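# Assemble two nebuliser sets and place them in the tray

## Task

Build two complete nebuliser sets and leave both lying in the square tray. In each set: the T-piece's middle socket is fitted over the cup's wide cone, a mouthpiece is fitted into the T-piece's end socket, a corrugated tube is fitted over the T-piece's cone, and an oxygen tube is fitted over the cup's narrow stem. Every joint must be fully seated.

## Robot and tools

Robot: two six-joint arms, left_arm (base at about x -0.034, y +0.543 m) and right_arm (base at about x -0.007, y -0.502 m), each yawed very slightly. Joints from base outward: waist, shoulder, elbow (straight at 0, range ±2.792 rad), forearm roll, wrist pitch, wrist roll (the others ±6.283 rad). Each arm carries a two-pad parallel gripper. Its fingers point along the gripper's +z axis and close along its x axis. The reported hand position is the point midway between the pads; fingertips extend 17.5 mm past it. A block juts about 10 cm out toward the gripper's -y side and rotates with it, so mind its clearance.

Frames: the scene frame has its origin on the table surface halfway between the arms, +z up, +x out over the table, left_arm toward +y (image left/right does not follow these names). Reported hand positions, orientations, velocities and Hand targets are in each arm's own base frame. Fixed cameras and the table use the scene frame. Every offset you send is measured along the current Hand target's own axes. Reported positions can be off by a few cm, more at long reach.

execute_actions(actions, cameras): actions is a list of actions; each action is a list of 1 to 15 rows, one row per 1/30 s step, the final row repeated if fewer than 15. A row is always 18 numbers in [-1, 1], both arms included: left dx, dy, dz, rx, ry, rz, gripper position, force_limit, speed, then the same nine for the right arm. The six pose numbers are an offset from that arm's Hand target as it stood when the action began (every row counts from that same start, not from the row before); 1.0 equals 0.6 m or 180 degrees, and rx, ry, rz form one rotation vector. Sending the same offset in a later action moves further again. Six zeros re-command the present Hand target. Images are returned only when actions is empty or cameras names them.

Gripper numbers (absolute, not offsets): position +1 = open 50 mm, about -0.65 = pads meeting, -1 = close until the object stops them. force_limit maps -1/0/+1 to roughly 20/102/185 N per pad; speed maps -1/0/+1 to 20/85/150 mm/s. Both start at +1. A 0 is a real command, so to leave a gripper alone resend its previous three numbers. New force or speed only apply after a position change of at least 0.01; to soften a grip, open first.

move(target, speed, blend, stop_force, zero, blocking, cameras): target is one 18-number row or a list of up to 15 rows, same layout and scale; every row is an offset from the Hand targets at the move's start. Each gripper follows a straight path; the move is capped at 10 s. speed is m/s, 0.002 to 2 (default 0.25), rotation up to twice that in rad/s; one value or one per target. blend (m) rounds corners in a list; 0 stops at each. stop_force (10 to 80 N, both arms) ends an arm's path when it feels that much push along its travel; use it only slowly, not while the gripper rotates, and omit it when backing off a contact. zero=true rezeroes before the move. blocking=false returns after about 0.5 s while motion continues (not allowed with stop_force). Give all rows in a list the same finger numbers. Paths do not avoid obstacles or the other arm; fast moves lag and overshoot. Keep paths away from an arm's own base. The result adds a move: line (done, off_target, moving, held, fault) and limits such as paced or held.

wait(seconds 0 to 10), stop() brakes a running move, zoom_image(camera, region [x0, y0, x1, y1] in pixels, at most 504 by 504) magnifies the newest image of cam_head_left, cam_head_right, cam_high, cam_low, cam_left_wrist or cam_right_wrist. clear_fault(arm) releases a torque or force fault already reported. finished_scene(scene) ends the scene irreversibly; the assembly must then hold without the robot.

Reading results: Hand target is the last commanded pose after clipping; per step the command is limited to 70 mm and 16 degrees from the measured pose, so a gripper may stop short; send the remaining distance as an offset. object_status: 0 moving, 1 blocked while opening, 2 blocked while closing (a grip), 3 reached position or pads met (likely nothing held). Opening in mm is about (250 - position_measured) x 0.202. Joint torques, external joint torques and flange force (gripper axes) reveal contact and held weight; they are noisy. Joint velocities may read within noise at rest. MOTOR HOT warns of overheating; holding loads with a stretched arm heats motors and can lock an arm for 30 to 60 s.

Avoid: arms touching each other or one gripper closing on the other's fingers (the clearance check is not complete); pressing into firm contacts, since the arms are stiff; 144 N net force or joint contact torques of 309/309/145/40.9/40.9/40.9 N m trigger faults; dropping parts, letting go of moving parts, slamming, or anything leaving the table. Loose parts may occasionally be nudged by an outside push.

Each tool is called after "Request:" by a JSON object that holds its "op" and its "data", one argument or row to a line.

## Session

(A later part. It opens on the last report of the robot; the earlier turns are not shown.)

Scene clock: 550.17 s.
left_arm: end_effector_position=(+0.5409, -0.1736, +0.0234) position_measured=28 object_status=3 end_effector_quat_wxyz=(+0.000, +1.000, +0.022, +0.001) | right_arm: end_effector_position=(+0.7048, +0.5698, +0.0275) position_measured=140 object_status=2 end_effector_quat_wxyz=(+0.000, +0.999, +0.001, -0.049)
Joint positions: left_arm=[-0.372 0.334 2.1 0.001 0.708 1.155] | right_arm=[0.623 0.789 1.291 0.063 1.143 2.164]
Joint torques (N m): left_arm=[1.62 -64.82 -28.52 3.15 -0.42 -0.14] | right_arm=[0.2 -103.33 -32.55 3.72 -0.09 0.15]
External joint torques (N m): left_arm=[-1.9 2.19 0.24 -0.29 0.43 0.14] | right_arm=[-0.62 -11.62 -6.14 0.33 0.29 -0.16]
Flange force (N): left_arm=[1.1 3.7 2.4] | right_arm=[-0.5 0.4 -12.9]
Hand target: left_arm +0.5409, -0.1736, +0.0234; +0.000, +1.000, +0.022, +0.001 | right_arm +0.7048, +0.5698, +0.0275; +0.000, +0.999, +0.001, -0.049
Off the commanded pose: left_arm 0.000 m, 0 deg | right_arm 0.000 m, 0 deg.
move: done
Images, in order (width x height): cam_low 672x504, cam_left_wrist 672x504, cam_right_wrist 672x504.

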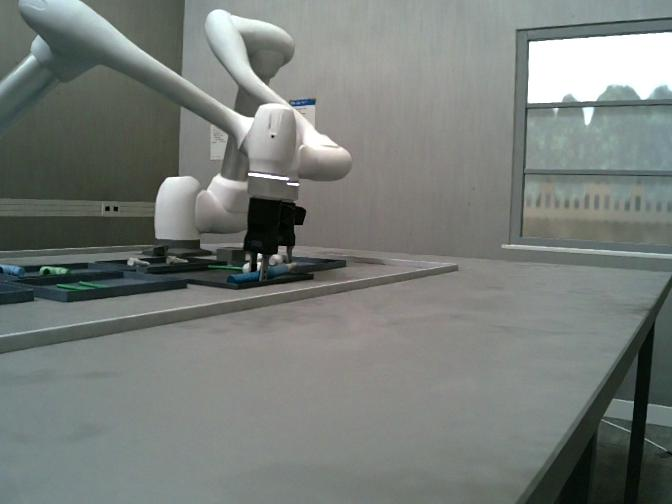

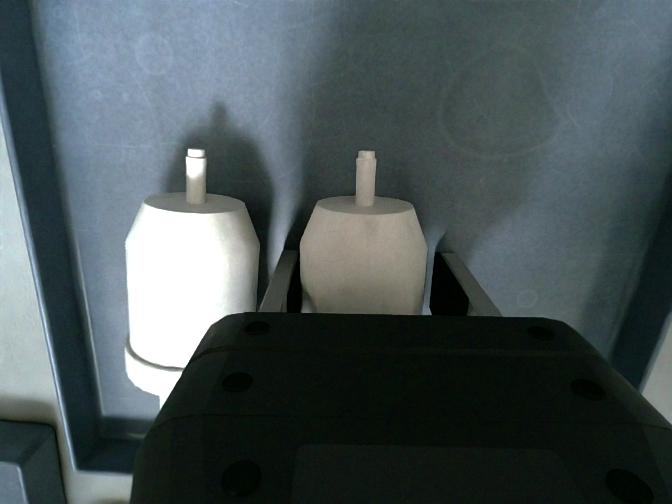

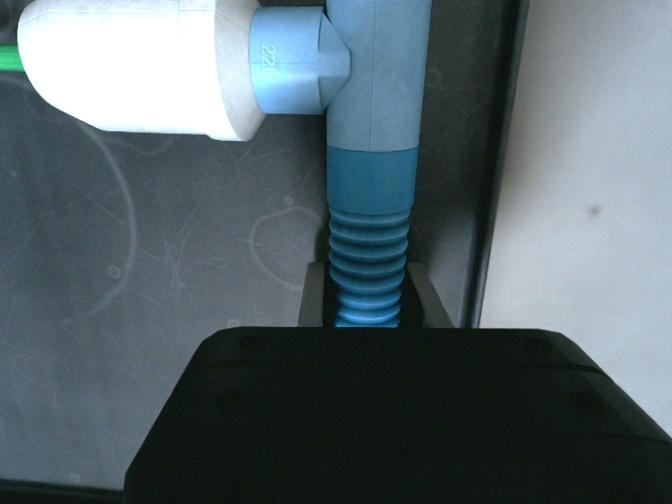

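Request:
{"op": "move", "data": {
  "target": [
    [0,0,0,0,0,0,-1,-0.3,-0.6,0,0,0,0,0,0,0.3,-0.2,-1],
    [0,0,-0.1333,0,0,0,-1,-0.3,-0.6,-0.0098,0,-0.0995,0,0,0,0.3,-0.2,-1],
    [0,0,-0.1333,0,0,0,-1,-0.3,-0.6,-0.1727,0.2493,-0.3055,0,0,-0.5,0.3,-0.2,-1],
    [-0.0902,0.1402,-0.3945,0.3503,0.0077,-0.3497,-1,-0.3,-0.6,-0.2725,0.4492,-0.2957,0,0,-1,0.3,-0.2,-1],
    [-0.2063,0.4512,-0.462,0.7006,0.0154,-0.6993,-1,-0.3,-0.6,-0.2385,0.5358,-0.0813,0.0245,0.0245,0.522,0.3,-0.2,-1]
  ],
  "speed": [0.1, 0.12, 0.65, 0.65, 0.65],
  "blend": [0, 0.02, 0.05, 0.05, 0],
  "cameras": ["cam_left_wrist", "cam_right_wrist", "cam_head_left"]
}}

Request:
{"op": "zoom_image", "data": {
  "camera": "cam_head_left",
  "region": [320, 230, 480, 370]
}}

Scene clock: 589.37 s.
left_arm: end_effector_position=(+0.4287, -0.4496, +0.3004) position_measured=67 object_status=2 end_effector_quat_wxyz=(+0.707, +0.000, -0.707, +0.000) | right_arm: end_effector_position=(+0.5677, +0.2481, +0.0903) position_measured=107 object_status=3 end_effector_quat_wxyz=(+0.002, +0.682, -0.731, +0.001)
Joint positions: left_arm=[-0.599 0.693 1.508 -0.859 2.302 -2.229] | right_arm=[0.358 0.316 1.957 -0.003 0.872 -2.713]
Joint torques (N m): left_arm=[1.77 -100.72 -30.89 1.22 1.99 0.05] | right_arm=[-2.15 -65.88 -32.55 3.1 0.11 0.04]
External joint torques (N m): left_arm=[-2.11 3.15 0.16 -0.39 0.4 0.03] | right_arm=[1.87 -1.24 -1.42 0.25 -0.18 -0.04]
Flange force (N): left_arm=[-2.4 -4.5 -2.2] | right_arm=[-3.1 0.4 -2.1]
Hand target: left_arm +0.4288, -0.4495, +0.3004; +0.707, +0.000, -0.707, +0.000 | right_arm +0.5677, +0.2481, +0.0903; +0.002, +0.682, -0.731, +0.001
Off the commanded pose: left_arm 0.000 m, 0 deg | right_arm 0.000 m, 0 deg.
move: done
Images, in order (width x height): cam_head_left 672x504, cam_left_wrist 672x504, cam_right_wrist 672x504.

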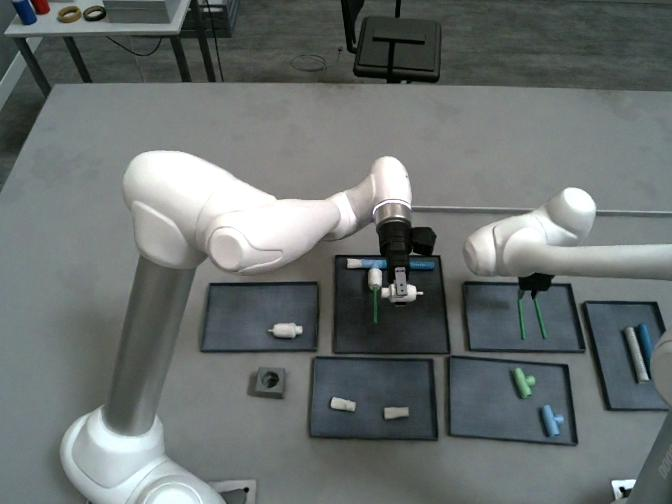

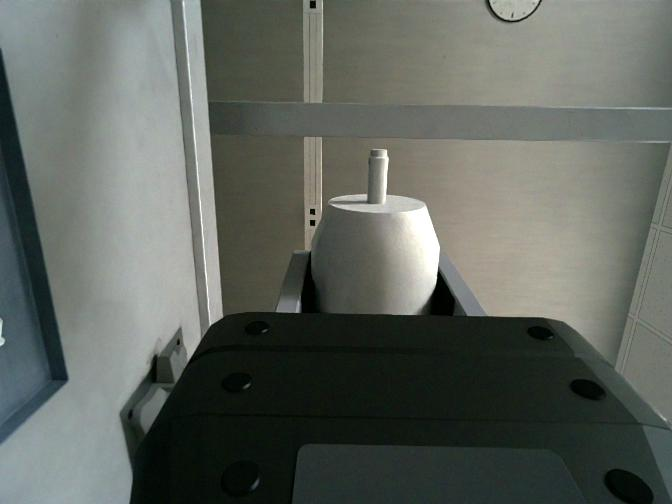

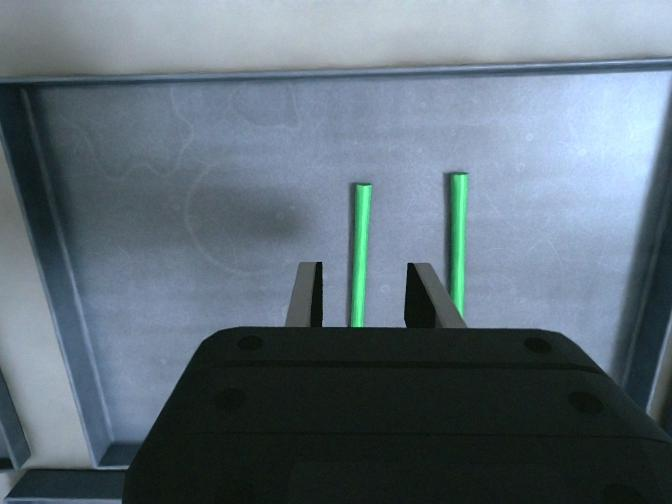

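Scaled by 3.150 from the camera's 672x504 image, which has a finer 960x720 frame.

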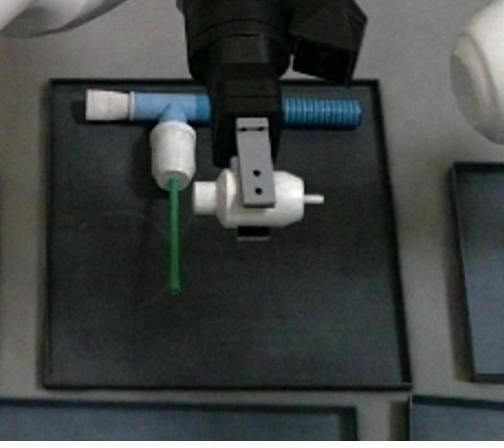

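Request:
{"op": "move", "data": {
  "target": [
    [0,0,0,0,0,0,-1,-0.3,-0.6,0.0037,-0.0017,0.1143,0,0,0,0.3,-0.2,-1],
    [0,0,0,0,0,0,-1,-0.3,-0.6,0.0037,-0.0017,0.1143,0,0,0,-1,-0.2,-0.4],
    [0,0,0,0,0,0,-1,-0.3,-0.6,0.0037,-0.0017,-0.019,0,0,0,-1,-0.2,-0.4],
    [0,0,0,0,0,0,-1,-0.3,-0.6,-0.1417,0.1102,-0.2505,0.058,-0.0722,0.24,-1,-0.2,-0.4],
    [0,0,0,0,0,0,-1,-0.3,-0.6,-0.3225,0.24,-0.3666,0.1161,-0.1443,0.4805,-1,-0.2,-0.4]
  ],
  "speed": [0.15, 0.15, 0.25, 0.65, 0.6],
  "blend": [0, 0, 0.03, 0.05, 0],
  "cameras": ["cam_left_wrist", "cam_right_wrist"]
}}

Scene clock: 615.40 s.
left_arm: end_effector_position=(+0.4288, -0.4495, +0.3004) position_measured=67 object_status=2 end_effector_quat_wxyz=(+0.707, +0.000, -0.707, +0.000) | right_arm: end_effector_position=(+0.4379, +0.4518, +0.3098) position_measured=224 object_status=2 end_effector_quat_wxyz=(+0.259, +0.022, +0.966, +0.017)
Joint positions: left_arm=[-0.599 0.693 1.508 -0.859 2.302 -2.229] | right_arm=[0.925 0.023 1.935 -0.516 0.9 -0.333]
Joint torques (N m): left_arm=[1.73 -100.9 -30.91 1.21 2.03 -0.06] | right_arm=[-2.19 -41.7 -39.54 2.18 -0.42 -0.01]
External joint torques (N m): left_arm=[-2.2 3.34 0.25 -0.39 0.35 0.14] | right_arm=[2.03 -2.43 -1.73 0.21 -0.16 -0.03]
Flange force (N): left_arm=[-2.8 -4.4 -2.0] | right_arm=[1.2 1.3 -4.9]
Hand target: left_arm +0.4288, -0.4495, +0.3004; +0.707, +0.000, -0.707, +0.000 | right_arm +0.4378, +0.4519, +0.3097; +0.259, +0.022, +0.966, +0.017
Off the commanded pose: left_arm 0.000 m, 0 deg | right_arm 0.000 m, 0 deg.
move: done
Images, in order (width x height): cam_left_wrist 672x504, cam_right_wrist 672x504.

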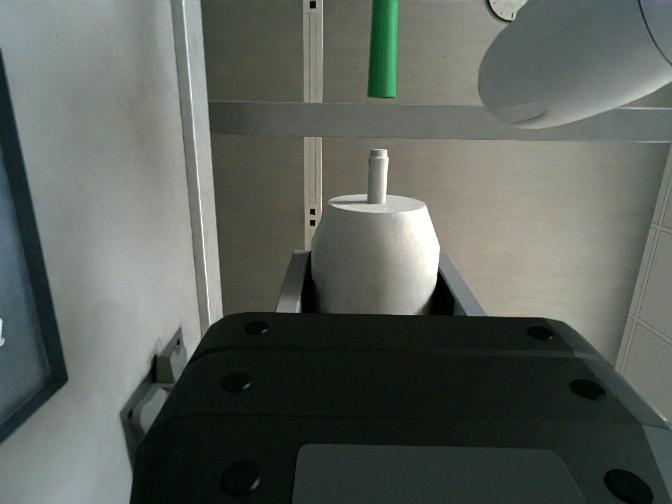

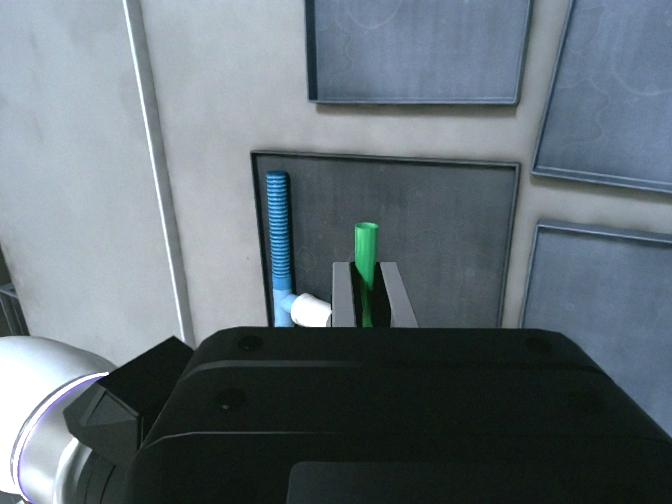

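Request:
{"op": "move", "data": {
  "target": [
    [0,0,0,0,0,0,-1,-0.3,-0.6,0.0016,0.025,0.0003,0,0,0,-1,-0.2,-0.4],
    [0,0,0,0,0,0,-1,-0.3,-0.6,0.0065,0.1,0.0014,0,0,0,-1,-0.2,-0.4]
  ],
  "speed": [0.08, 0.02],
  "stop_force": 22,
  "cameras": ["cam_left_wrist"]
}}

Request:
{"op": "zoom_image", "data": {
  "camera": "cam_left_wrist",
  "region": [252, 60, 504, 320]
}}

Scene clock: 623.13 s.
left_arm: end_effector_position=(+0.4288, -0.4495, +0.3004) position_measured=67 object_status=2 end_effector_quat_wxyz=(+0.707, +0.000, -0.707, +0.000) | right_arm: end_effector_position=(+0.4374, +0.4822, +0.3096) position_measured=224 object_status=2 end_effector_quat_wxyz=(+0.259, +0.022, +0.966, +0.017)
Joint positions: left_arm=[-0.599 0.693 1.508 -0.859 2.302 -2.229] | right_arm=[0.959 0.064 1.892 -0.524 0.918 -0.3]
Joint torques (N m): left_arm=[-15.69 -98.06 -37.97 -5.33 -4.78 0.01] | right_arm=[15.06 -41 -53.89 5.27 -11.72 -0.06]
External joint torques (N m): left_arm=[15.53 0.28 7.17 6.17 7.18 0.06] | right_arm=[-14.97 -7.45 12.68 -2.9 11.19 0.02]
Flange force (N): left_arm=[-2.7 34.7 -3.5] | right_arm=[-1.4 -36.7 -7.0]
Hand target: left_arm +0.4288, -0.4495, +0.3004; +0.707, +0.000, -0.707, +0.000 | right_arm +0.4373, +0.4822, +0.3097; +0.259, +0.022, +0.966, +0.017 (not the last commanded pose)
Off the commanded pose: left_arm 0.000 m, 0 deg | right_arm 0.030 m, 0 deg.
move: contact (right_arm); path passed 1 of 2 targets
Images, in order (width x height): cam_left_wrist 672x504.

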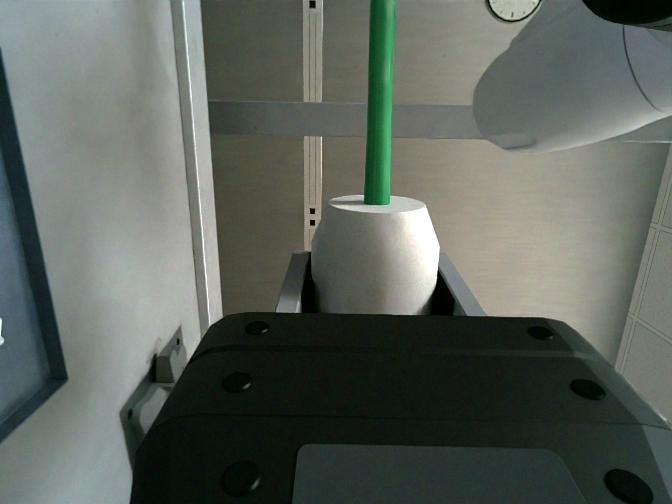

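Scaled by 1.938 from the camera's 672x504 image, which has a finer 960x720 frame.

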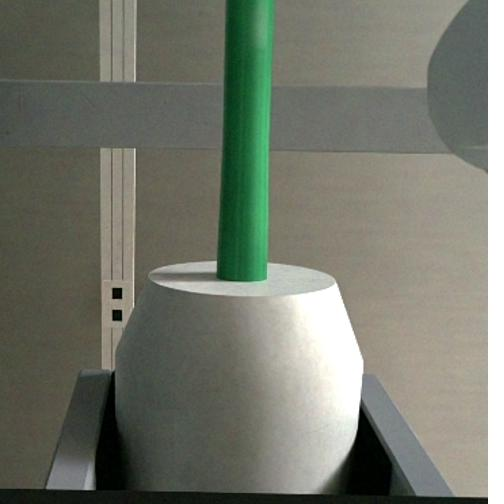

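Request:
{"op": "move", "data": {
  "target": [
    [0,0,0,0,0,0,-1,-0.3,-0.6,0,0,0,0,0,0,0.5,-0.2,-0.4],
    [0,0,0,0,0,0,-1,-0.3,-0.6,0,0,-0.15,0,0,0,0.5,-0.2,-0.4],
    [0,0,0,0,0,0.25,-1,-0.3,-0.6,0.1122,-0.1927,-0.0172,-0.071,0.0651,-0.2845,0.5,-0.2,-0.4],
    [0,0,0,0,0,0.6,-1,-0.3,-0.6,0.3488,-0.3612,0.2043,-0.142,0.1302,-0.569,0.5,-0.2,-0.4],
    [0,0,0,0,0,1,-1,-0.3,-0.6,0.3488,-0.3612,0.2043,-0.142,0.1302,-0.569,0.5,-0.2,-0.4]
  ],
  "speed": [0.3, 0.25, 0.6, 0.6, 0.7],
  "blend": [0, 0.03, 0.05, 0.04, 0],
  "cameras": ["cam_right_wrist"]
}}

Scene clock: 643.23 s.
left_arm: end_effector_position=(+0.4288, -0.4495, +0.3005) position_measured=67 object_status=2 end_effector_quat_wxyz=(+0.000, +0.707, +0.000, -0.707) | right_arm: end_effector_position=(+0.3102, +0.2792, +0.0896) position_measured=78 object_status=3 end_effector_quat_wxyz=(+0.001, +0.780, -0.626, +0.000)
Joint positions: left_arm=[-0.599 0.693 1.508 -0.859 2.302 0.912] | right_arm=[0.65 0.029 2.319 0.001 0.795 -2.711]
Joint torques (N m): left_arm=[2.31 -100.62 -30.88 1.29 2.04 -0.13] | right_arm=[-1.91 -33.27 -30.45 2.91 0.09 0]
External joint torques (N m): left_arm=[-2.3 3.05 0.28 -0.34 0.35 0.06] | right_arm=[1.85 -1.38 -1.15 0.21 -0.16 0]
Flange force (N): left_arm=[2.5 4.3 -1.6] | right_arm=[-3.9 2.1 -2.8]
Hand target: left_arm +0.4288, -0.4495, +0.3004; +0.000, +0.707, +0.000, -0.707 | right_arm +0.3102, +0.2792, +0.0896; +0.001, +0.780, -0.626, +0.000
Off the commanded pose: left_arm 0.000 m, 0 deg | right_arm 0.000 m, 0 deg.
move: done
Images, in order (width x height): cam_right_wrist 672x504.

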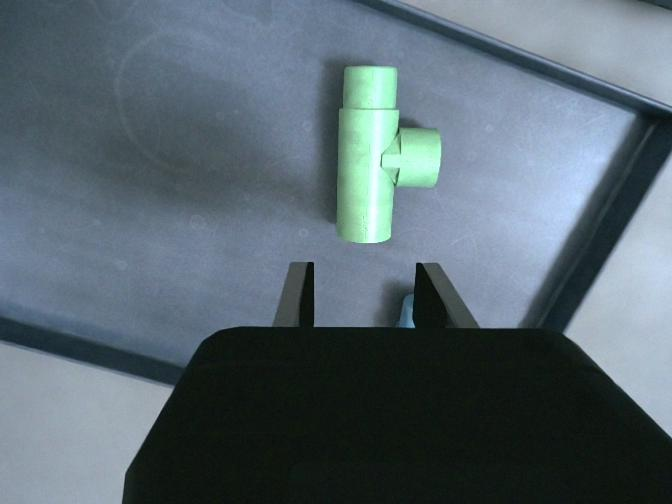

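Request:
{"op": "move", "data": {
  "target": [
    [0,0,0,0,0,0,-1,-0.3,-0.6,0.0043,-0.0092,0.1085,0,0,0,0.5,-0.2,-0.4],
    [0,0,0,0,0,0,-1,-0.3,-0.6,0.0043,-0.0092,0.1085,0,0,0,-1,-0.2,-0.4],
    [0,0,0,0,0,0,-1,-0.3,-0.6,0.0043,-0.0092,-0.0415,0,0,0,-1,-0.2,-0.4],
    [0,0,0,0,0,0,-1,-0.3,-0.6,-0.1222,-0.146,-0.3337,0.0223,-0.1356,0.5075,-1,-0.2,-0.4],
    [0,0,0,0,0,0,-1,-0.3,-0.6,-0.3093,-0.3573,-0.3907,-0.0402,0.2446,-0.9157,-1,-0.2,-0.4]
  ],
  "speed": [0.15, 0.15, 0.25, 0.7, 0.7],
  "blend": [0, 0, 0.03, 0.06, 0],
  "cameras": ["cam_right_wrist"]
}}

Request:
{"op": "zoom_image", "data": {
  "camera": "cam_right_wrist",
  "region": [380, 130, 652, 290]
}}

Scene clock: 665.27 s.
left_arm: end_effector_position=(+0.4288, -0.4495, +0.3004) position_measured=67 object_status=2 end_effector_quat_wxyz=(+0.000, +0.707, +0.000, -0.707) | right_arm: end_effector_position=(+0.4795, +0.5069, +0.3238) position_measured=131 object_status=2 end_effector_quat_wxyz=(+0.193, +0.665, +0.700, +0.174)
Joint positions: left_arm=[-0.599 0.693 1.508 -0.859 2.302 0.912] | right_arm=[0.936 0.136 1.784 -0.523 0.97 1.13]
Joint torques (N m): left_arm=[1.49 -100.63 -30.82 1.3 2.05 -0.25] | right_arm=[-2.18 -55.17 -40.18 2.26 -0.36 0.01]
External joint torques (N m): left_arm=[-0.88 2.57 0.1 -0.32 0.36 0.17] | right_arm=[1.81 -1.05 -1.55 0.16 -0.16 -0.01]
Flange force (N): left_arm=[2.1 2.7 -2.3] | right_arm=[2.6 -0.1 -2.9]
Hand target: left_arm +0.4288, -0.4495, +0.3004; +0.000, +0.707, +0.000, -0.707 | right_arm +0.4795, +0.5069, +0.3238; +0.193, +0.665, +0.700, +0.173
Off the commanded pose: left_arm 0.000 m, 0 deg | right_arm 0.000 m, 0 deg.
move: done; limits=paced
Images, in order (width x height): cam_right_wrist 672x504.

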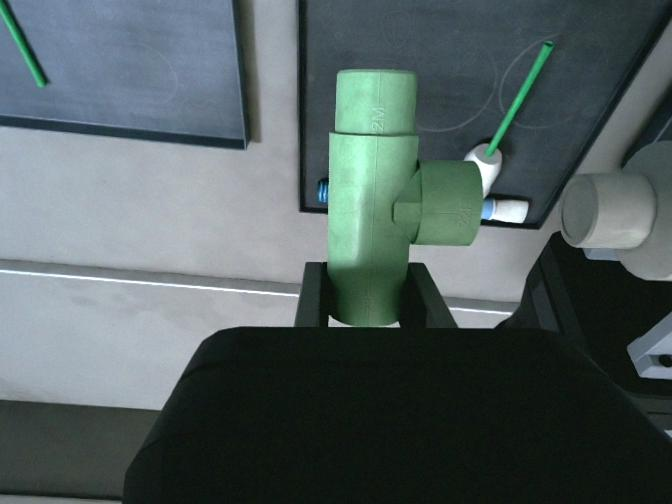

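Scaled by 1.853 from the camera's 672x504 image, which has a finer 960x720 frame.

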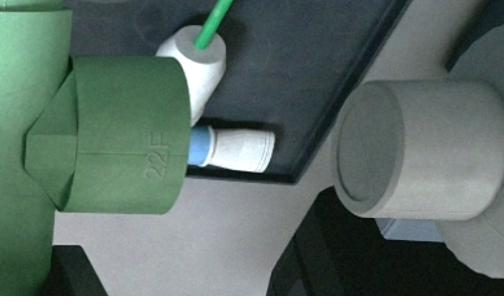

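Request:
{"op": "move", "data": {
  "target": [
    [0,0,0,0,0,0,-1,-0.3,-0.6,0.0333,0.0025,0,0,0,0,-1,-0.2,-0.4],
    [0,0,0,0,0,0,-1,-0.3,-0.6,0.11,0.0025,0,0,0,0,-1,-0.2,-0.4]
  ],
  "speed": [0.1, 0.018],
  "stop_force": 75,
  "cameras": ["cam_right_wrist"]
}}

Request:
{"op": "zoom_image", "data": {
  "camera": "cam_right_wrist",
  "region": [380, 130, 652, 290]
}}

Scene clock: 675.80 s.
left_arm: end_effector_position=(+0.4288, -0.4495, +0.3004) position_measured=67 object_status=2 end_effector_quat_wxyz=(+0.000, +0.707, +0.000, -0.707) | right_arm: end_effector_position=(+0.4789, +0.5563, +0.3225) position_measured=131 object_status=2 end_effector_quat_wxyz=(+0.194, +0.665, +0.700, +0.173)
Joint positions: left_arm=[-0.599 0.693 1.508 -0.859 2.302 0.912] | right_arm=[0.982 0.202 1.709 -0.53 1.001 1.169]
Joint torques (N m): left_arm=[-22.58 -102.09 -55.41 -13.6 -7.9 -0.69] | right_arm=[48.82 -40.1 -52.23 15.88 -19.12 1.13]
External joint torques (N m): left_arm=[22.92 4.01 24.63 14.57 10.31 0.61] | right_arm=[-49.04 -23.22 10.43 -13.49 18.66 -1.13]
Flange force (N): left_arm=[19.6 -75.5 20.4] | right_arm=[-78.6 26.8 -5.9]
Hand target: left_arm +0.4288, -0.4495, +0.3004; +0.000, +0.707, +0.000, -0.707 | right_arm +0.4789, +0.5563, +0.3225; +0.194, +0.665, +0.700, +0.173 (not the last commanded pose)
Off the commanded pose: left_arm 0.000 m, 0 deg | right_arm 0.017 m, 0 deg.
move: contact (right_arm); path passed 1 of 2 targets
Images, in order (width x height): cam_right_wrist 672x504.

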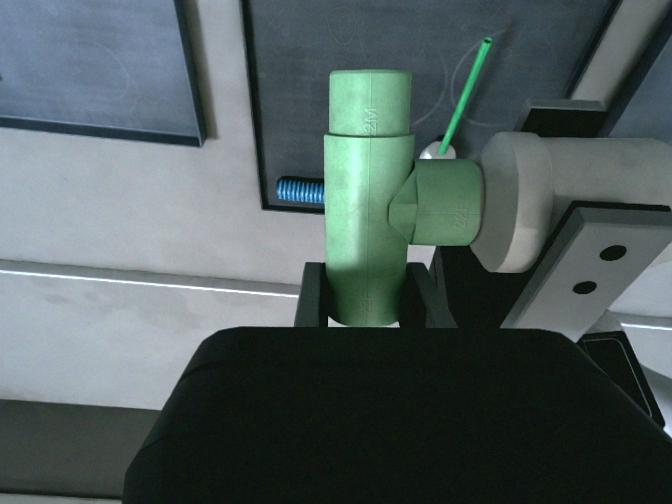

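Scaled by 1.853 from the camera's 672x504 image, which has a finer 960x720 frame.

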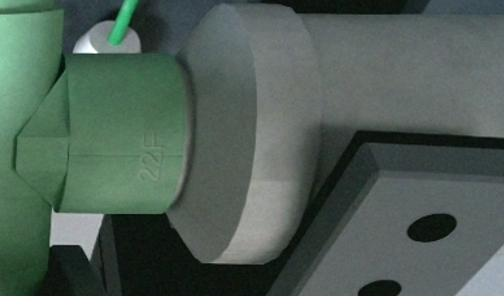

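Request:
{"op": "move", "data": {
  "target": [0,0,0,0,0,0,-1,-0.3,-0.6,0.02,0,0,0,0,0,-1,-0.2,-0.4],
  "speed": 0.012,
  "stop_force": 24,
  "cameras": ["cam_right_wrist"]
}}

Request:
{"op": "zoom_image", "data": {
  "camera": "cam_right_wrist",
  "region": [380, 130, 652, 290]
}}

Scene clock: 679.17 s.
left_arm: end_effector_position=(+0.4287, -0.4495, +0.3004) position_measured=67 object_status=2 end_effector_quat_wxyz=(+0.000, +0.707, +0.000, -0.707) | right_arm: end_effector_position=(+0.4788, +0.5589, +0.3224) position_measured=131 object_status=2 end_effector_quat_wxyz=(+0.194, +0.665, +0.700, +0.173)
Joint positions: left_arm=[-0.599 0.693 1.508 -0.859 2.302 0.912] | right_arm=[0.984 0.205 1.704 -0.53 1.003 1.171]
Joint torques (N m): left_arm=[-29.17 -102.18 -64.59 -18.63 -11.12 -0.68] | right_arm=[67.73 -33.74 -55.68 21.33 -25.56 1.36]
External joint torques (N m): left_arm=[29.4 4.27 33.87 19.6 13.53 0.6] | right_arm=[-68.09 -29.46 13.92 -18.96 25.09 -1.37]
Flange force (N): left_arm=[25.6 -101.6 31.4] | right_arm=[-104.7 38.7 -4.8]
Hand target: left_arm +0.4288, -0.4495, +0.3004; +0.000, +0.707, +0.000, -0.707 | right_arm +0.4788, +0.5589, +0.3224; +0.194, +0.665, +0.700, +0.173 (not the last commanded pose)
Off the commanded pose: left_arm 0.000 m, 0 deg | right_arm 0.009 m, 0 deg.
move: contact (right_arm)
Images, in order (width x height): cam_right_wrist 672x504.

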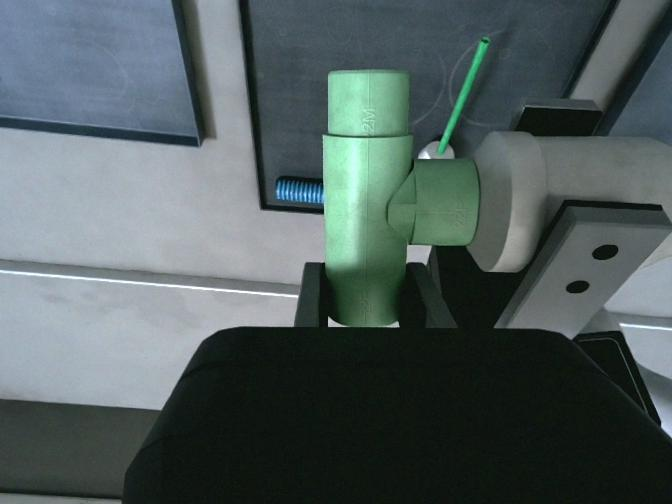

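Scaled by 1.853 from the camera's 672x504 image, which has a finer 960x720 frame.

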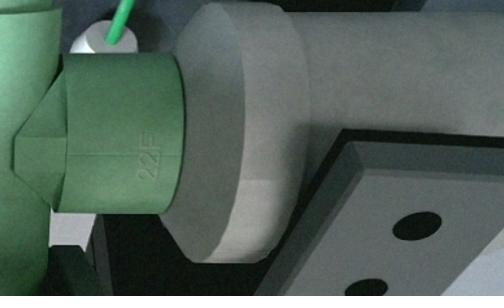

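Request:
{"op": "move", "data": {
  "target": [
    [0,0,0,0,0,0,-1,-0.3,-0.6,-0.002,0,0,0,0,0,-1,-0.2,-0.4],
    [0,0,0,0,0,0,1,-0.3,-0.6,-0.002,0,0,0,0,0,-1,-0.2,-0.4],
    [0,0,-0.15,0,0,0,1,-0.3,-0.6,-0.002,0,0,0,0,0,-1,-0.2,-0.4],
    [-0.05,-0.07,-0.15,-0.349,0.01,-0.349,1,-0.3,-0.6,-0.2512,-0.0138,0.0035,-0.0073,0.0076,-0.49,-1,-0.2,-0.4],
    [0.3497,-0.0295,0.2823,-0.698,0.02,-0.698,1,-0.3,-0.6,-0.2512,-0.0138,0.0035,-0.0073,0.0076,-0.49,-1,-0.2,-0.4]
  ],
  "speed": [0.05, 0.2, 0.2, 0.6, 0.65],
  "blend": [0, 0, 0.02, 0.05, 0],
  "cameras": ["cam_left_wrist", "cam_right_wrist"]
}}

Scene clock: 704.97 s.
left_arm: end_effector_position=(+0.2592, -0.4317, +0.0907) position_measured=3 object_status=3 end_effector_quat_wxyz=(+0.000, +0.029, +1.000, +0.000) | right_arm: end_effector_position=(+0.4788, +0.4079, +0.3226) position_measured=131 object_status=2 end_effector_quat_wxyz=(+0.259, -0.013, +0.966, +0.004)
Joint positions: left_arm=[-1.098 0.156 2.172 -0.001 0.815 -2.611] | right_arm=[0.814 0 1.934 -0.477 0.879 -0.537]
Joint torques (N m): left_arm=[3.36 -50.2 -31.97 3.38 -0.49 -0.18] | right_arm=[-2.16 -40.09 -40.31 2.34 -0.57 -0.04]
External joint torques (N m): left_arm=[-3.16 2.13 0.37 -0.26 0.42 0.18] | right_arm=[2.13 -1.4 -1.41 0.25 -0.18 0]
Flange force (N): left_arm=[3.7 -5.1 2.3] | right_arm=[1.0 2.7 -3.5]
Hand target: left_arm +0.2592, -0.4318, +0.0907; +0.000, +0.029, +1.000, +0.000 | right_arm +0.4788, +0.4079, +0.3226; +0.259, -0.013, +0.966, +0.004
Off the commanded pose: left_arm 0.000 m, 0 deg | right_arm 0.000 m, 0 deg.
move: done; limits=paced
Images, in order (width x height): cam_left_wrist 672x504, cam_right_wrist 672x504.

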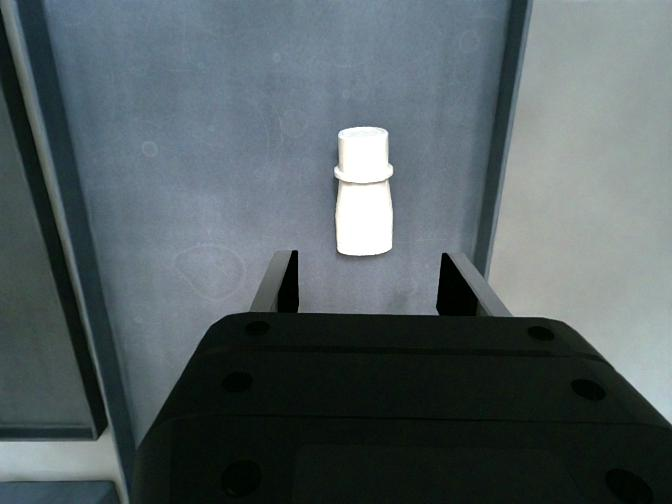

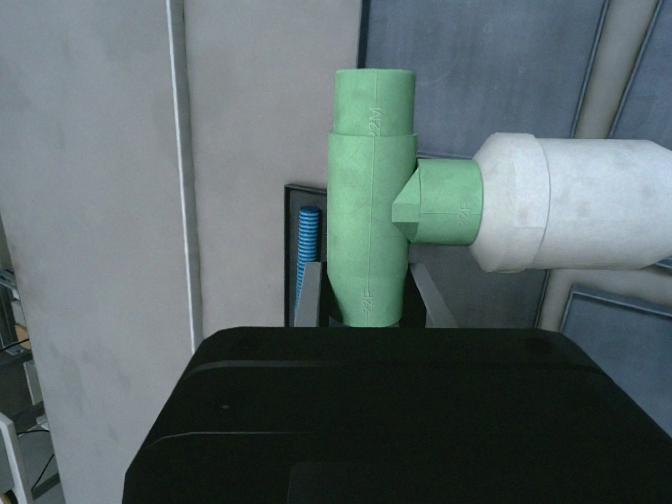

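Request:
{"op": "move", "data": {
  "target": [
    [0.0048,-0.0047,0.112,0,0,-0.0184,1,-0.3,-0.6,0,0,0,0,0,0,-1,-0.2,-0.4],
    [0.0048,-0.0047,0.112,0,0,-0.0184,-1,-0.3,-0.6,0,0,0,0,0,0,-1,-0.2,-0.4],
    [0.0048,-0.0047,-0.0547,0,0,-0.0184,-1,-0.3,-0.6,0,0,0,0,0,0,-1,-0.2,-0.4],
    [-0.4367,-0.0218,-0.3988,-0.0221,0.35,0.0231,-1,-0.3,-0.6,0,0,0,0,0,0,-1,-0.2,-0.4],
    [-0.3268,-0.1667,-0.3748,-0.0316,0.4991,0.033,-1,-0.3,-0.6,0.0298,0.0741,-0.0134,0,0,0,-1,-0.2,-0.4]
  ],
  "speed": [0.15, 0.15, 0.25, 0.6, 0.5],
  "blend": [0, 0, 0.03, 0.06, 0],
  "cameras": ["cam_left_wrist"]
}}

Scene clock: 734.77 s.
left_arm: end_effector_position=(+0.4495, -0.5429, +0.3155) position_measured=119 object_status=2 end_effector_quat_wxyz=(+0.704, -0.067, -0.704, -0.065) | right_arm: end_effector_position=(+0.4580, +0.4518, +0.3207) position_measured=131 object_status=2 end_effector_quat_wxyz=(+0.259, -0.013, +0.966, +0.004)
Joint positions: left_arm=[-0.718 0.817 1.241 -0.899 2.437 -2.333] | right_arm=[0.898 0.037 1.9 -0.503 0.913 -0.448]
Joint torques (N m): left_arm=[0.18 -113.39 -34.59 1.31 1.82 -0.06] | right_arm=[-2.31 -43.97 -40.19 2.21 -0.46 -0.02]
External joint torques (N m): left_arm=[-0.42 2.17 0.25 -0.36 0.37 0.14] | right_arm=[2.25 -1.38 -1.28 0.24 -0.15 -0.02]
Flange force (N): left_arm=[-1.3 -1.9 -2.5] | right_arm=[1.4 2.4 -3.6]
Hand target: left_arm +0.4494, -0.5430, +0.3154; +0.704, -0.067, -0.704, -0.065 | right_arm +0.4580, +0.4518, +0.3207; +0.259, -0.013, +0.966, +0.004
Off the commanded pose: left_arm 0.000 m, 0 deg | right_arm 0.000 m, 0 deg.
move: done
Images, in order (width x height): cam_left_wrist 672x504.

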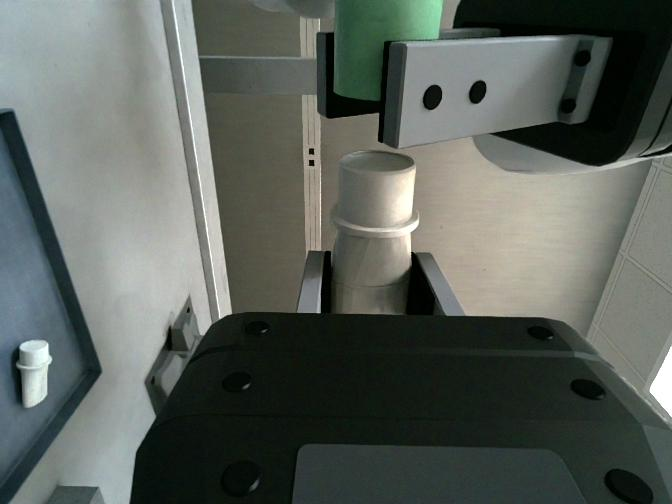

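Request:
{"op": "move", "data": {
  "target": [
    [0.0011,-0.0132,-0.0022,0,0,0,-1,-0.3,-0.6,0,0,0,0,0,0,-1,-0.2,-0.4],
    [0.0009,-0.0901,-0.0167,0,0,0,-1,-0.3,-0.6,0,0,0,0,0,0,-1,-0.2,-0.4]
  ],
  "speed": [0.05, 0.015],
  "stop_force": 25,
  "cameras": ["cam_left_wrist"]
}}

Request:
{"op": "zoom_image", "data": {
  "camera": "cam_left_wrist",
  "region": [230, 60, 530, 330]
}}

Scene clock: 746.70 s.
left_arm: end_effector_position=(+0.4493, -0.5691, +0.3160) position_measured=119 object_status=2 end_effector_quat_wxyz=(+0.704, -0.067, -0.704, -0.065) | right_arm: end_effector_position=(+0.4581, +0.4518, +0.3207) position_measured=131 object_status=2 end_effector_quat_wxyz=(+0.259, -0.013, +0.966, +0.004)
Joint positions: left_arm=[-0.739 0.842 1.191 -0.945 2.437 -2.38] | right_arm=[0.898 0.037 1.899 -0.504 0.913 -0.448]
Joint torques (N m): left_arm=[-6.48 -114.79 -45.07 -3.96 -4.41 -0.07] | right_arm=[21.61 -36.89 -44.95 8.56 -8.57 -0.5]
External joint torques (N m): left_arm=[6.06 1.7 10.37 4.73 6.49 0.15] | right_arm=[-21.76 -9.02 3.27 -6.11 7.95 0.47]
Flange force (N): left_arm=[-7.7 28.7 17.1] | right_arm=[-14.2 -34.6 -2.9]
Hand target: left_arm +0.4493, -0.5691, +0.3160; +0.704, -0.067, -0.704, -0.065 (not the last commanded pose) | right_arm +0.4580, +0.4518, +0.3207; +0.259, -0.013, +0.966, +0.004
Off the commanded pose: left_arm 0.029 m, 0 deg | right_arm 0.000 m, 0 deg.
move: contact (left_arm); path passed 1 of 2 targets
Images, in order (width x height): cam_left_wrist 672x504.

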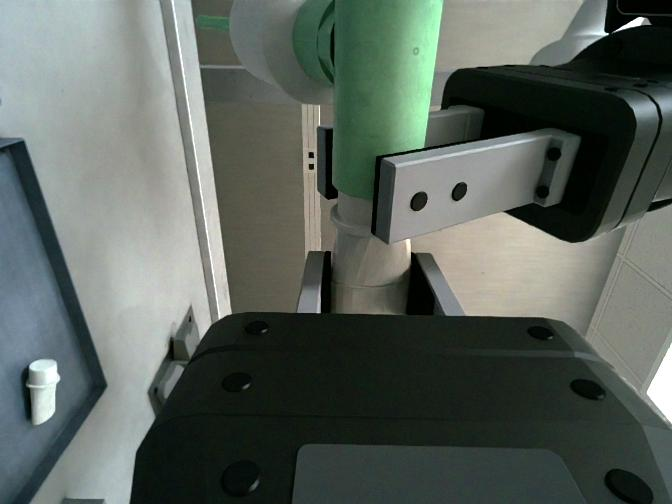

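Scaled by 1.680 from the camera's 672x504 image, which has a finer 960x720 frame.

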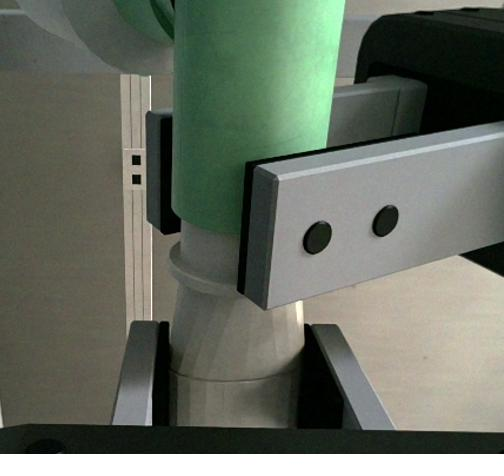

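Request:
{"op": "move", "data": {
  "target": [
    [0,0,0,0,0,0,-1,-0.3,-0.6,0,0,0,0,0,0,0.4,-0.2,-0.4],
    [0,0,0,0,0,0,-1,-0.3,-0.6,0,0,-0.1667,0,0,0,0.4,-0.2,-0.4],
    [0,0,0,0,0,0,-1,-0.3,-0.6,0.0262,-0.4152,-0.0722,0.0663,0.0648,0.2468,0.4,-0.2,-0.4],
    [0,0,0,0,0,0,-1,-0.3,-0.6,0.3002,-0.8027,0.27,0.1326,0.1295,0.4936,0.4,-0.2,-0.4]
  ],
  "speed": [0.1, 0.2, 0.6, 0.6],
  "blend": [0, 0.02, 0.08, 0],
  "cameras": ["cam_right_wrist", "cam_left_wrist"]
}}

Scene clock: 776.30 s.
left_arm: end_effector_position=(+0.4493, -0.5691, +0.3160) position_measured=119 object_status=2 end_effector_quat_wxyz=(+0.704, -0.067, -0.704, -0.065) | right_arm: end_effector_position=(+0.3966, -0.0315, +0.0899) position_measured=92 object_status=3 end_effector_quat_wxyz=(+0.000, +0.704, +0.710, +0.000)
Joint positions: left_arm=[-0.739 0.842 1.191 -0.945 2.437 -2.38] | right_arm=[-0.166 -0.003 2.352 0 0.794 -0.174]
Joint torques (N m): left_arm=[1.44 -116.24 -35.07 1.16 1.72 -0.07] | right_arm=[-2.12 -30.1 -30.24 2.89 0.24 0.05]
External joint torques (N m): left_arm=[-1.36 2.78 0.22 -0.37 0.38 0.14] | right_arm=[1.99 -0.74 -1.27 0.23 -0.17 -0.05]
Flange force (N): left_arm=[-1.8 -3.3 -2.9] | right_arm=[4.8 1.7 -1.9]
Hand target: left_arm +0.4493, -0.5691, +0.3160; +0.704, -0.067, -0.704, -0.065 | right_arm +0.3966, -0.0315, +0.0899; +0.000, +0.704, +0.710, +0.000
Off the commanded pose: left_arm 0.000 m, 0 deg | right_arm 0.000 m, 0 deg.
move: done; limits=paced
Images, in order (width x height): cam_left_wrist 672x504, cam_right_wrist 672x504.

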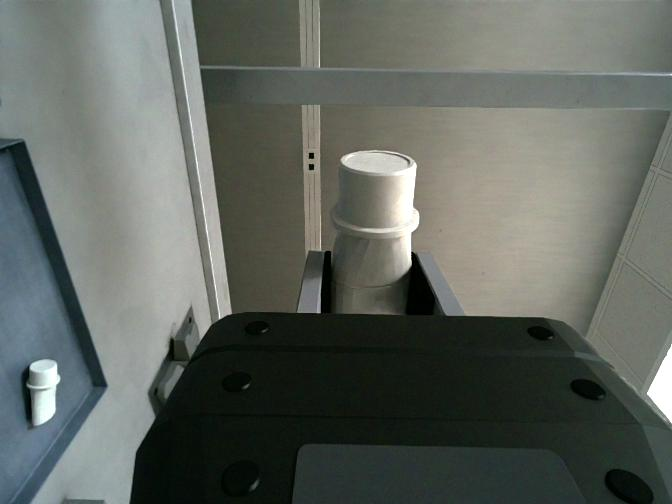

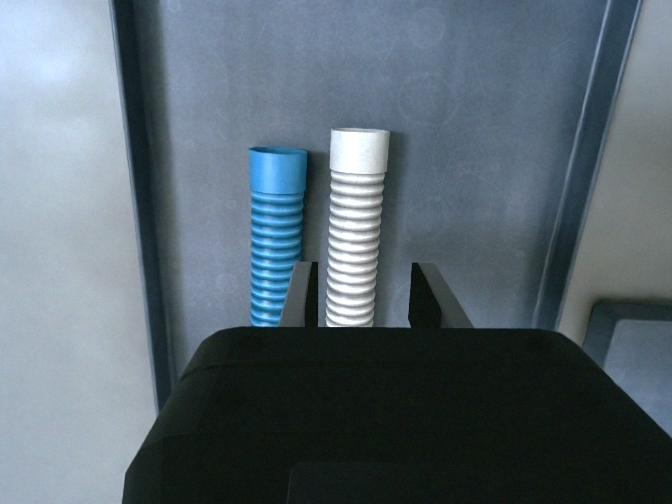

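Request:
{"op": "wait", "data": {
  "seconds": 0,
  "cameras": ["cam_head_left", "cam_head_right", "cam_low", "cam_high"]
}}

Request:
{"op": "zoom_image", "data": {
  "camera": "cam_head_left",
  "region": [320, 230, 620, 450]
}}

Scene clock: 779.83 s.
left_arm: end_effector_position=(+0.4493, -0.5691, +0.3160) position_measured=119 object_status=2 end_effector_quat_wxyz=(+0.704, -0.067, -0.704, -0.065) | right_arm: end_effector_position=(+0.3966, -0.0315, +0.0899) position_measured=92 object_status=3 end_effector_quat_wxyz=(+0.000, +0.704, +0.710, +0.000)
Joint positions: left_arm=[-0.739 0.842 1.191 -0.945 2.437 -2.38] | right_arm=[-0.166 -0.003 2.351 0 0.794 -0.174]
Joint torques (N m): left_arm=[1.59 -116.49 -34.99 1.16 1.7 -0.09] | right_arm=[-2.3 -29.24 -30.26 2.89 0.22 -0.01]
External joint torques (N m): left_arm=[-1.3 2.86 0.13 -0.36 0.4 0.16] | right_arm=[2.16 -1.83 -1.37 0.26 -0.16 0.01]
Flange force (N): left_arm=[-1.8 -3.4 -3.3] | right_arm=[5.5 0.2 -3.8]
Hand target: left_arm +0.4493, -0.5691, +0.3160; +0.704, -0.067, -0.704, -0.065 | right_arm +0.3966, -0.0315, +0.0899; +0.000, +0.704, +0.710, +0.000
Tool commands: left_gripper/position=-1.0 left_gripper/force_limit=-0.3 left_gripper/speed=-0.6 right_gripper/position=+0.4 right_gripper/force_limit=-0.2 right_gripper/speed=-0.4
Off the commanded pose: left_arm 0.000 m, 0 deg | right_arm 0.000 m, 0 deg.
Images, in order (width x height): cam_head_left 672x504, cam_head_right 672x504, cam_high 672x504, cam_low 672x504.

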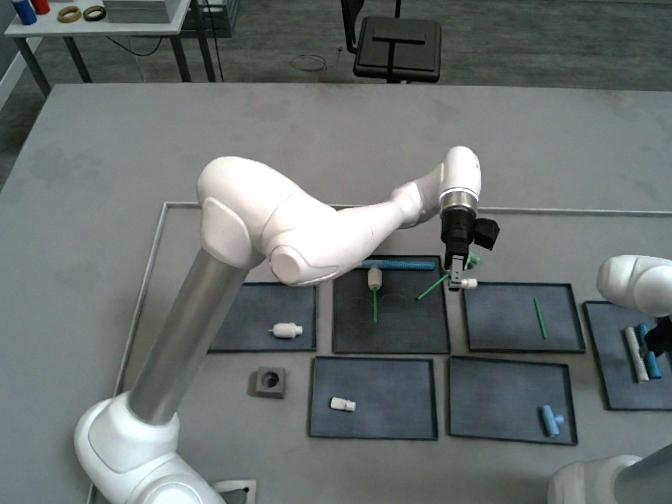

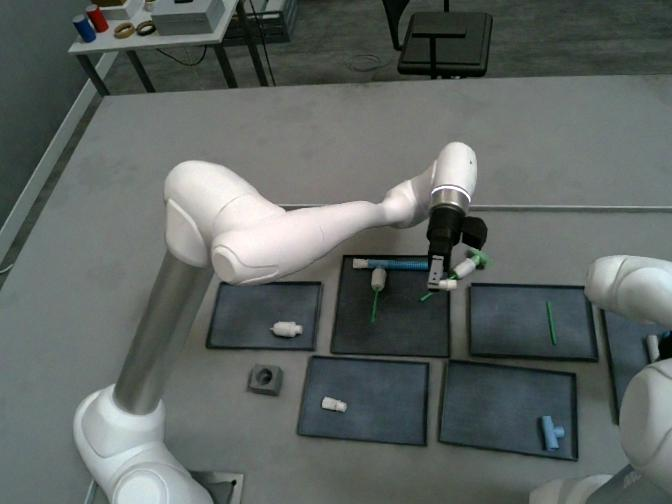

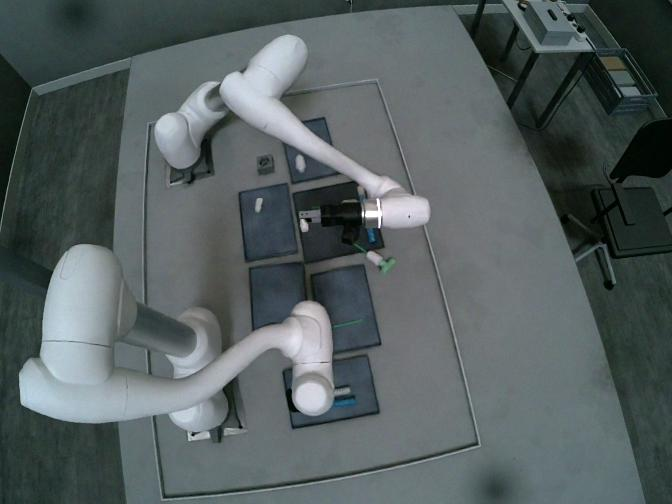

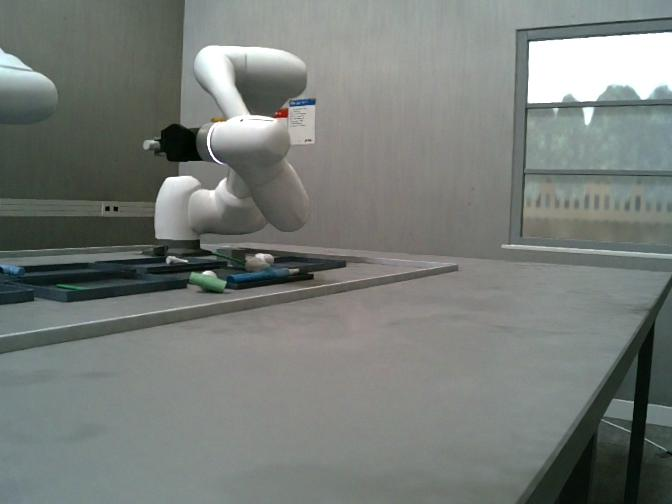

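Scaled by 1.680 from the camera's 672x504 image, which has a finer 960x720 frame.

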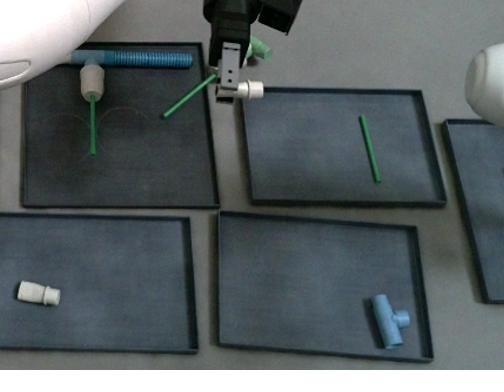

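Request:
{"op": "zoom_image", "data": {
  "camera": "cam_head_left",
  "region": [400, 235, 500, 315]
}}

Request:
{"op": "zoom_image", "data": {
  "camera": "cam_head_right",
  "region": [400, 235, 520, 315]
}}

Request:
{"op": "zoom_image", "data": {
  "camera": "cam_high",
  "region": [330, 210, 430, 300]
}}

Request:
{"op": "zoom_image", "data": {
  "camera": "cam_low",
  "region": [140, 230, 320, 310]
}}

Scaled by 5.040 from the camera's 672x504 image, which has a finer 960x720 frame.

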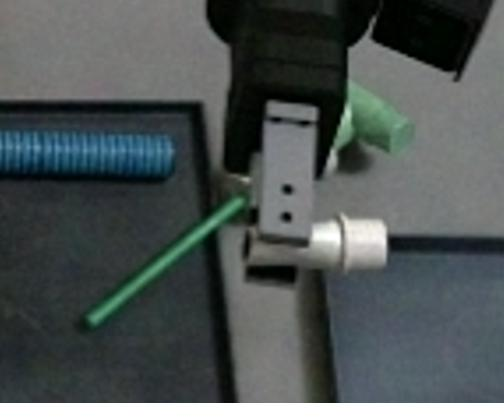

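Scaled by 4.200 from the camera's 672x504 image, which has a finer 960x720 frame.

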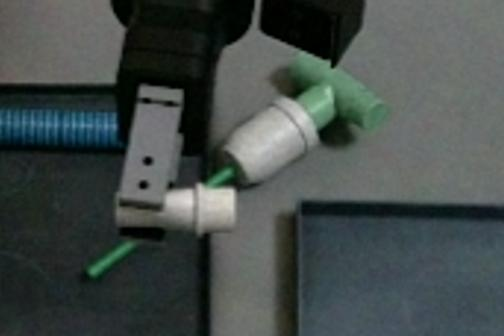

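Scaled by 5.040 from the camera's 672x504 image, which has a finer 960x720 frame.

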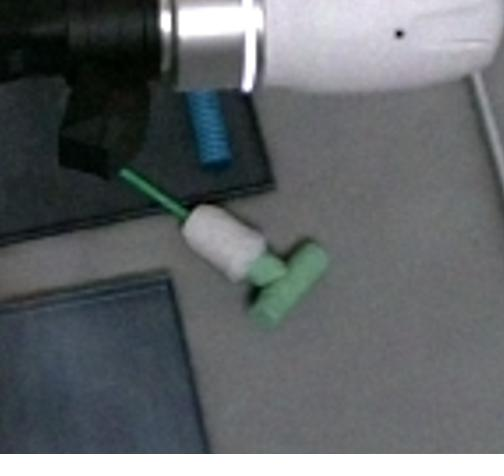

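Scaled by 2.800 from the camera's 672x504 image, which has a finer 960x720 frame.

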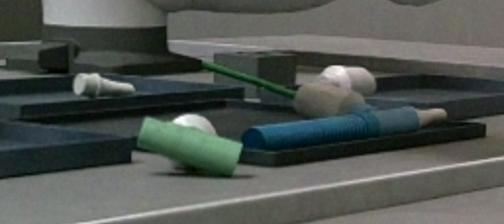

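Request:
{"op": "move", "data": {
  "target": [
    [0.0347,0.4912,0.093,0,0,0,-1,-0.3,-0.6,0,0,-0.2667,0,0,0,0.5,-0.2,-0.4],
    [0.0347,0.4912,0.093,0,0,0,-1,-0.3,-0.6,0.7058,0.5868,-0.1835,0,0,-0.3083,0.5,-0.2,-0.4]
  ],
  "speed": [0.5, 0.5],
  "blend": [0.03, 0],
  "cameras": ["cam_right_wrist", "cam_head_left"]
}}

Request:
{"op": "zoom_image", "data": {
  "camera": "cam_head_left",
  "region": [400, 220, 520, 330]
}}

Scene clock: 812.23 s.
left_arm: end_effector_position=(+0.4492, -0.2691, +0.3363) position_measured=119 object_status=2 end_effector_quat_wxyz=(+0.704, -0.067, -0.704, -0.065) | right_arm: end_effector_position=(+0.7453, +0.3947, +0.1999) position_measured=78 object_status=3 end_effector_quat_wxyz=(+0.000, +0.293, +0.956, +0.000)
Joint positions: left_arm=[-0.457 0.599 1.6 -0.441 2.465 -1.922] | right_arm=[0.446 0.539 1.386 0 1.216 -0.53]
Joint torques (N m): left_arm=[1.93 -93.18 -31.5 2.76 2.47 -0.04] | right_arm=[-2.05 -94.94 -40.12 3.83 0.24 0.01]
External joint torques (N m): left_arm=[-2.26 2.83 0.32 -0.32 0.37 0.12] | right_arm=[1.95 -1.51 -1.33 0.27 -0.18 -0.01]
Flange force (N): left_arm=[-2.2 -3.7 -2.5] | right_arm=[1.6 1.9 -1.9]
Hand target: left_arm +0.4492, -0.2691, +0.3363; +0.704, -0.067, -0.704, -0.065 | right_arm +0.7453, +0.3948, +0.1999; +0.000, +0.293, +0.956, +0.000
Off the commanded pose: left_arm 0.000 m, 0 deg | right_arm 0.000 m, 0 deg.
move: done; limits=paced
Images, in order (width x height): cam_head_left 672x504, cam_right_wrist 672x504.

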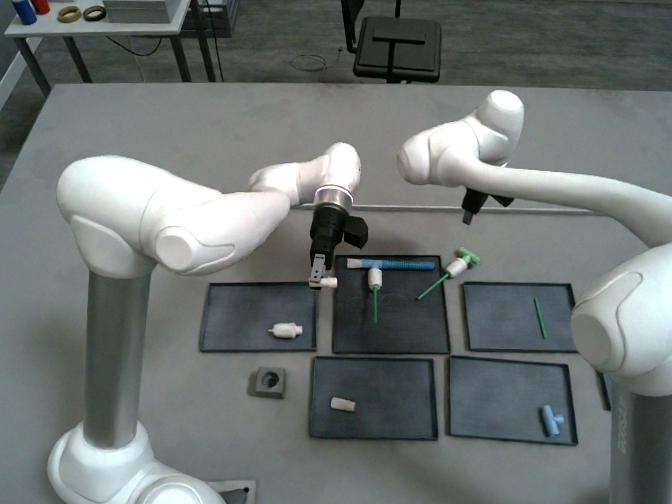

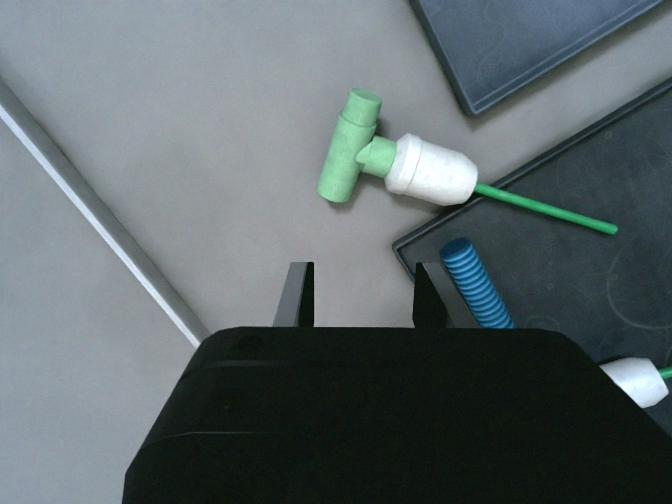

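Scaled by 4.200 from the camera's 672x504 image, which has a finer 960x720 frame.

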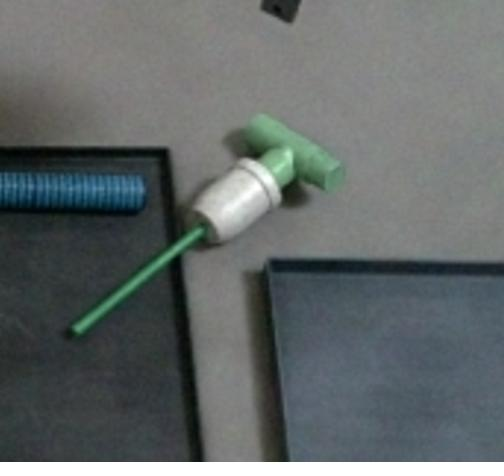

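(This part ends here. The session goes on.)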